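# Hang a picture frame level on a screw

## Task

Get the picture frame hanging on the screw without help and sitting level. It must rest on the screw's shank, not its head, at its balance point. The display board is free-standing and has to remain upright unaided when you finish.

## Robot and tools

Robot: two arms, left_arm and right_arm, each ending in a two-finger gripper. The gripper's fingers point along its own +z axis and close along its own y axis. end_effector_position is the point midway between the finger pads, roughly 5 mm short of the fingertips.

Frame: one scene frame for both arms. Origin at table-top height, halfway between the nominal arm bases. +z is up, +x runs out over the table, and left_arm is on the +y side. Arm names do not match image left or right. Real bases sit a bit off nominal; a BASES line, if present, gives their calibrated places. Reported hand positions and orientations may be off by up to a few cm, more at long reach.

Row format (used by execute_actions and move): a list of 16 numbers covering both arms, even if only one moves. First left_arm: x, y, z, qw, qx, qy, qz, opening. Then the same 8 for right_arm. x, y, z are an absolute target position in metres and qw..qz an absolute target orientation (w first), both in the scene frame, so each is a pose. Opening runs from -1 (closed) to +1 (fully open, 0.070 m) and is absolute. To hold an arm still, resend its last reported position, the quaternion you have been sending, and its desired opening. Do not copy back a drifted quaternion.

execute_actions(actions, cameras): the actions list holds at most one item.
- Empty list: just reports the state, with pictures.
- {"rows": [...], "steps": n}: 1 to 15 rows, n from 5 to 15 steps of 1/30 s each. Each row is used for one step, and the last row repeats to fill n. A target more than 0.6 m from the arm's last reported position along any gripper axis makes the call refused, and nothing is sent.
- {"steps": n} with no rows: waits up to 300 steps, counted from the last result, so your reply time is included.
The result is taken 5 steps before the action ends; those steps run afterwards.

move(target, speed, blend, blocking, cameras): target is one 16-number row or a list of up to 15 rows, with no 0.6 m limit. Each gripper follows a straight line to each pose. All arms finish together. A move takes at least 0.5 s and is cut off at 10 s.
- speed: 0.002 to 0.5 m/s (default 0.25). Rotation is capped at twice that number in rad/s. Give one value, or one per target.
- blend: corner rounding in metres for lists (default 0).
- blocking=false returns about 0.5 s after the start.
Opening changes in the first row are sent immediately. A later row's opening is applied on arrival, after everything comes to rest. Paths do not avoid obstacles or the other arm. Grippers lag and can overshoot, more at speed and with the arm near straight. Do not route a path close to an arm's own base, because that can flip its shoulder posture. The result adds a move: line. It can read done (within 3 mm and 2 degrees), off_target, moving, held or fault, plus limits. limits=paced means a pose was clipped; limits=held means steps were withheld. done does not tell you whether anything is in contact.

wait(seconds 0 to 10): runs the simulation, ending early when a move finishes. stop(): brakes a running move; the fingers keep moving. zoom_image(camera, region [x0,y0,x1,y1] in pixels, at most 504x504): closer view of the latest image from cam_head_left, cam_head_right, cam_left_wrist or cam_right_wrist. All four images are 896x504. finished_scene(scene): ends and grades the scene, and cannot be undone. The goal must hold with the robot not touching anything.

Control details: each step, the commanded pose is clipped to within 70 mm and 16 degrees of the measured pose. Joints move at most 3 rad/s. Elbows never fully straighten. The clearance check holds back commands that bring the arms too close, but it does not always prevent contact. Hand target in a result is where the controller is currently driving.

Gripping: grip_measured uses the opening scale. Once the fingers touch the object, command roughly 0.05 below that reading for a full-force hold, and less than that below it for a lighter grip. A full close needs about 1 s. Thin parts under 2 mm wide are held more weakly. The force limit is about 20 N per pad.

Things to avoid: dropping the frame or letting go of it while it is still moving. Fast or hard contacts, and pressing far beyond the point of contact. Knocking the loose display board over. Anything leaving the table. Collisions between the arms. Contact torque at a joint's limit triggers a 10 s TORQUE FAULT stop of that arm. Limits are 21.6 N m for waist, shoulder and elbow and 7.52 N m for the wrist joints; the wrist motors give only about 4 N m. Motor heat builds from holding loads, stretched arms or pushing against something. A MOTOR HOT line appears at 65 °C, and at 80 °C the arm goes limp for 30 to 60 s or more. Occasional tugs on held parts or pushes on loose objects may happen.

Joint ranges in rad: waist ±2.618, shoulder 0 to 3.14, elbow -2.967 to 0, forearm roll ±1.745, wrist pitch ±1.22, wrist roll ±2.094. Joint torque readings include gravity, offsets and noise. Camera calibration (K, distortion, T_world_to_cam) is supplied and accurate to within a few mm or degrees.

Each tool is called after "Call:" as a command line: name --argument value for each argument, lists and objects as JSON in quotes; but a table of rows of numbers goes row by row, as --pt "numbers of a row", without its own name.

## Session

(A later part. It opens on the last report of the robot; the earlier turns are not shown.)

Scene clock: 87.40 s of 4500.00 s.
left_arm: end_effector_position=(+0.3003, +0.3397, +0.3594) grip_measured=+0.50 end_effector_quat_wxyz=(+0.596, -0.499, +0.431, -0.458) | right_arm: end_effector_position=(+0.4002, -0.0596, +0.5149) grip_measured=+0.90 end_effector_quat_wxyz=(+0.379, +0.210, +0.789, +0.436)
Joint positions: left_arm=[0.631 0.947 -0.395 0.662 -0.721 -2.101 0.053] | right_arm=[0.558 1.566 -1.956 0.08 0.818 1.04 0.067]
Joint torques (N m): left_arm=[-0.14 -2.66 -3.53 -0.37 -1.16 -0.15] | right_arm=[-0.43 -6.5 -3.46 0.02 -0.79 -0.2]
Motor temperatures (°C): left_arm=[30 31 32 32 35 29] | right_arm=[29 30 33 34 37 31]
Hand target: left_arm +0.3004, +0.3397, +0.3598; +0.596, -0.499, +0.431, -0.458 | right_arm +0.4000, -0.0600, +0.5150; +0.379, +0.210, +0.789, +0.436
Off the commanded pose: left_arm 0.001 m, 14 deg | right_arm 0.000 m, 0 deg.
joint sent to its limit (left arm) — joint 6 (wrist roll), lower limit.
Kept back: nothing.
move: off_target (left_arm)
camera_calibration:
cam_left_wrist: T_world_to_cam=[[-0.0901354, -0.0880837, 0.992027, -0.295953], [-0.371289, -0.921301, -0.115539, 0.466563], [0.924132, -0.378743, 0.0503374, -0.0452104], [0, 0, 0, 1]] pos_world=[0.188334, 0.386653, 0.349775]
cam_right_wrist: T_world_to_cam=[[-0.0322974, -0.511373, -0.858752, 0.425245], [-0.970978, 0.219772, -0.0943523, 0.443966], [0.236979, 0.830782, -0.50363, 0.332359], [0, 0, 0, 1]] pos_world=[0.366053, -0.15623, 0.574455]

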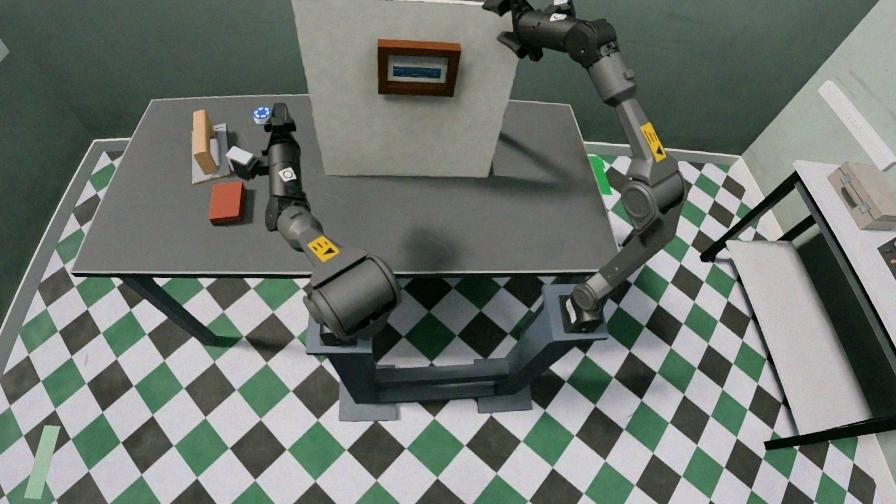

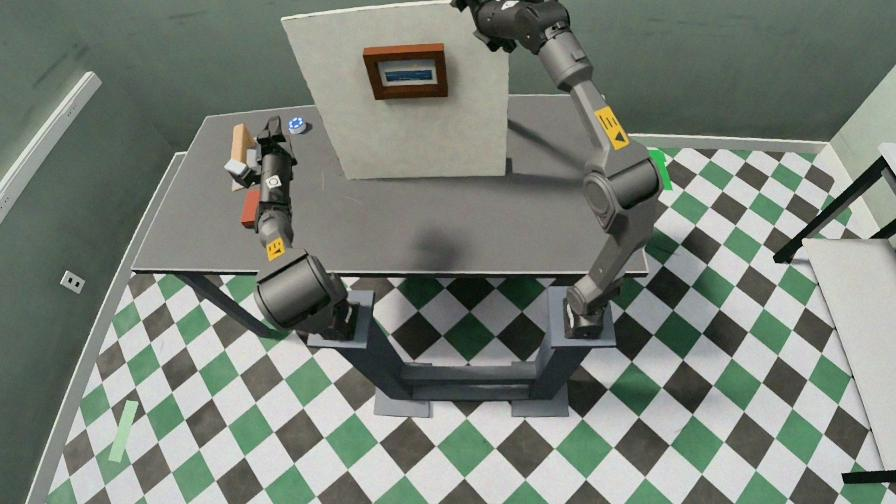

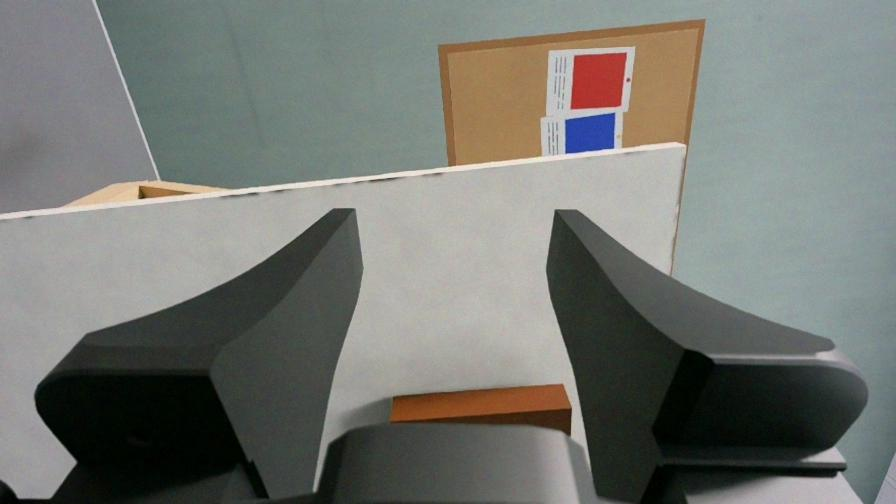

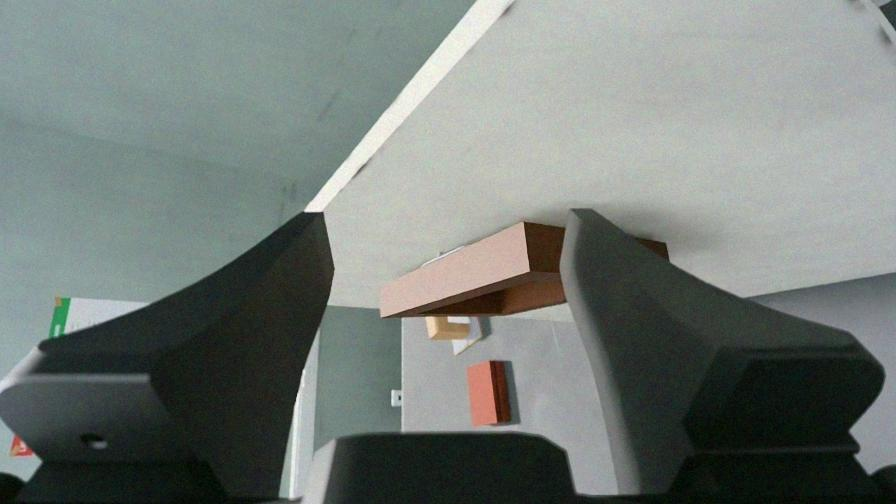

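Call:
zoom_image --camera "cam_right_wrist" --region '[425, 240, 455, 265]'

Scaled by 16.800 from the camera's 896x504 image, which has a finer 1280x720 frame.

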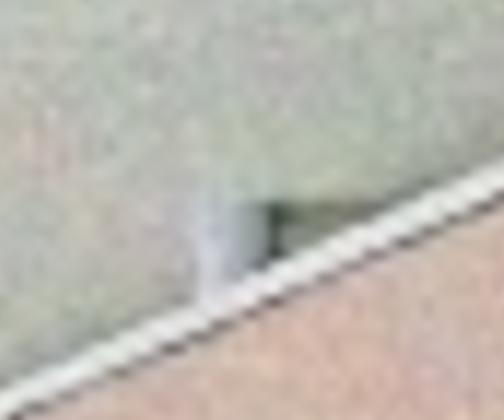

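Call:
move --target '[0.30, 0.34, 0.36, 0.596, -0.499, 0.431, -0.458, 0.5, 0.33, -0.25, 0.46, 0.379, 0.2096, 0.7889, 0.436, 0.9]' --speed 0.15 --cameras '["all"]'

Call:
zoom_image --camera "cam_head_right" --region '[355, 35, 455, 110]'

Scene clock: 91.17 s of 4500.00 s.
left_arm: end_effector_position=(+0.3001, +0.3400, +0.3599) grip_measured=+0.50 end_effector_quat_wxyz=(+0.597, -0.499, +0.431, -0.458) | right_arm: end_effector_position=(+0.3295, -0.2497, +0.4605) grip_measured=+0.90 end_effector_quat_wxyz=(+0.380, +0.209, +0.789, +0.436)
Joint positions: left_arm=[0.631 0.946 -0.396 0.662 -0.721 -2.101 0.052] | right_arm=[-0.388 1.157 -1.341 1.053 1.163 0.022 0.067]
Joint torques (N m): left_arm=[0.56 -2.99 -2.63 -0.46 -1.33 -0.15] | right_arm=[0.67 -1.33 -3.77 0.66 -0.5 0.18]
Motor temperatures (°C): left_arm=[30 31 32 32 35 29] | right_arm=[29 30 33 34 37 31]
Hand target: left_arm +0.3001, +0.3399, +0.3600; +0.597, -0.499, +0.431, -0.458 | right_arm +0.3300, -0.2500, +0.4600; +0.379, +0.210, +0.789, +0.436
Off the commanded pose: left_arm 0.000 m, 0 deg | right_arm 0.001 m, 0 deg.
joint sent to its limit (left arm) — joint 6 (wrist roll), lower limit.
Kept back: nothing.
move: done
camera_calibration:
cam_left_wrist: T_world_to_cam=[[-0.0909615, -0.0890653, 0.991864, -0.295834], [-0.370075, -0.921643, -0.116699, 0.466976], [0.924538, -0.377679, 0.0508732, -0.0456459], [0, 0, 0, 1]] pos_world=[0.188108, 0.386797, 0.350245]
cam_right_wrist: T_world_to_cam=[[-0.0299761, -0.511784, -0.858591, 0.278164], [-0.970995, 0.218763, -0.0964983, 0.412687], [0.237214, 0.830795, -0.503497, 0.479481], [0, 0, 0, 1]] pos_world=[0.295316, -0.346271, 0.52007]

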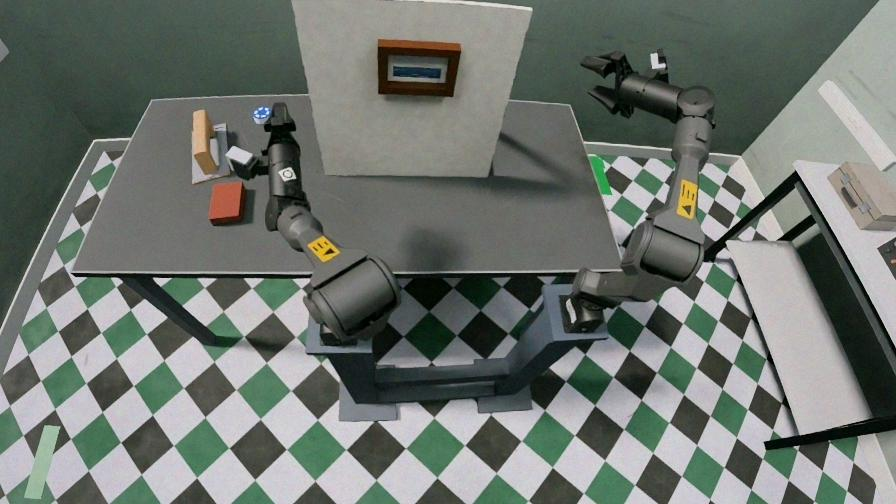

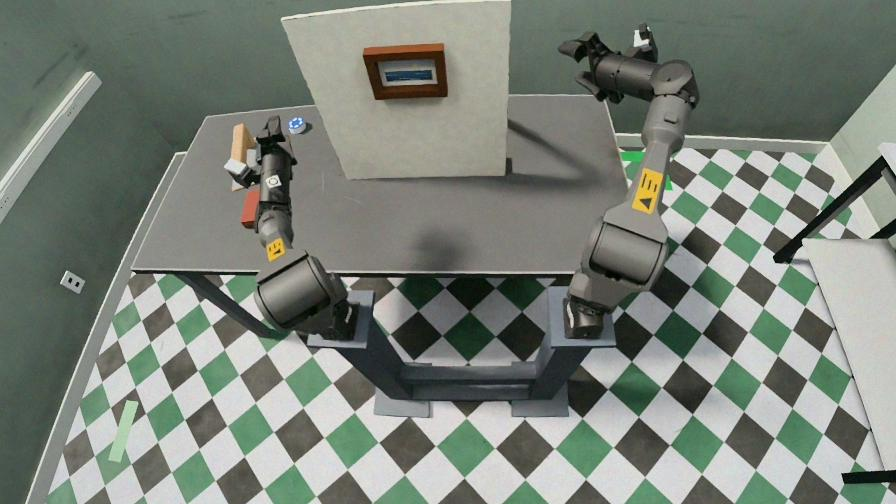

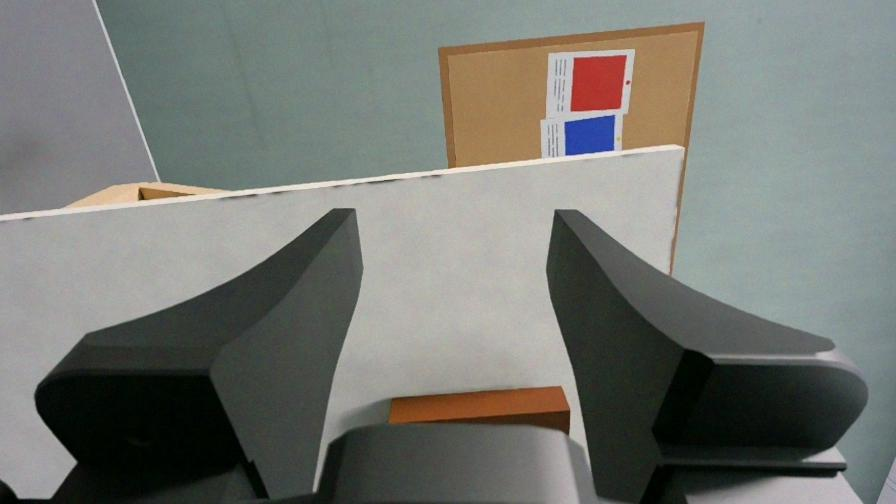

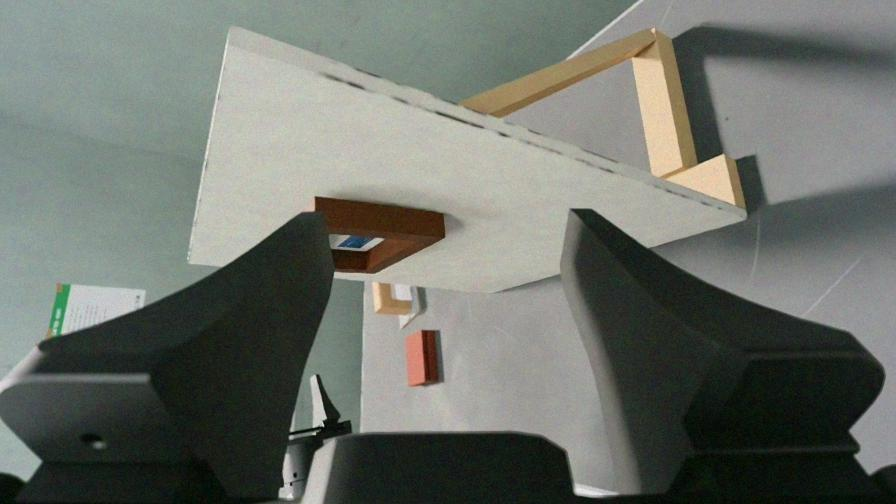

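Scaled by 5.040 from the camera's 896x504 image, which has a finer 1280x720 frame.

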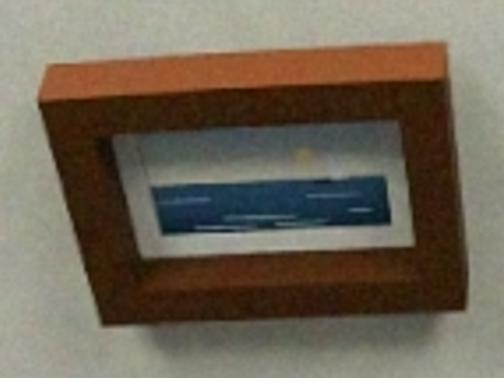

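Call:
finished_scene --scene 2

The scene is finished: the task was done.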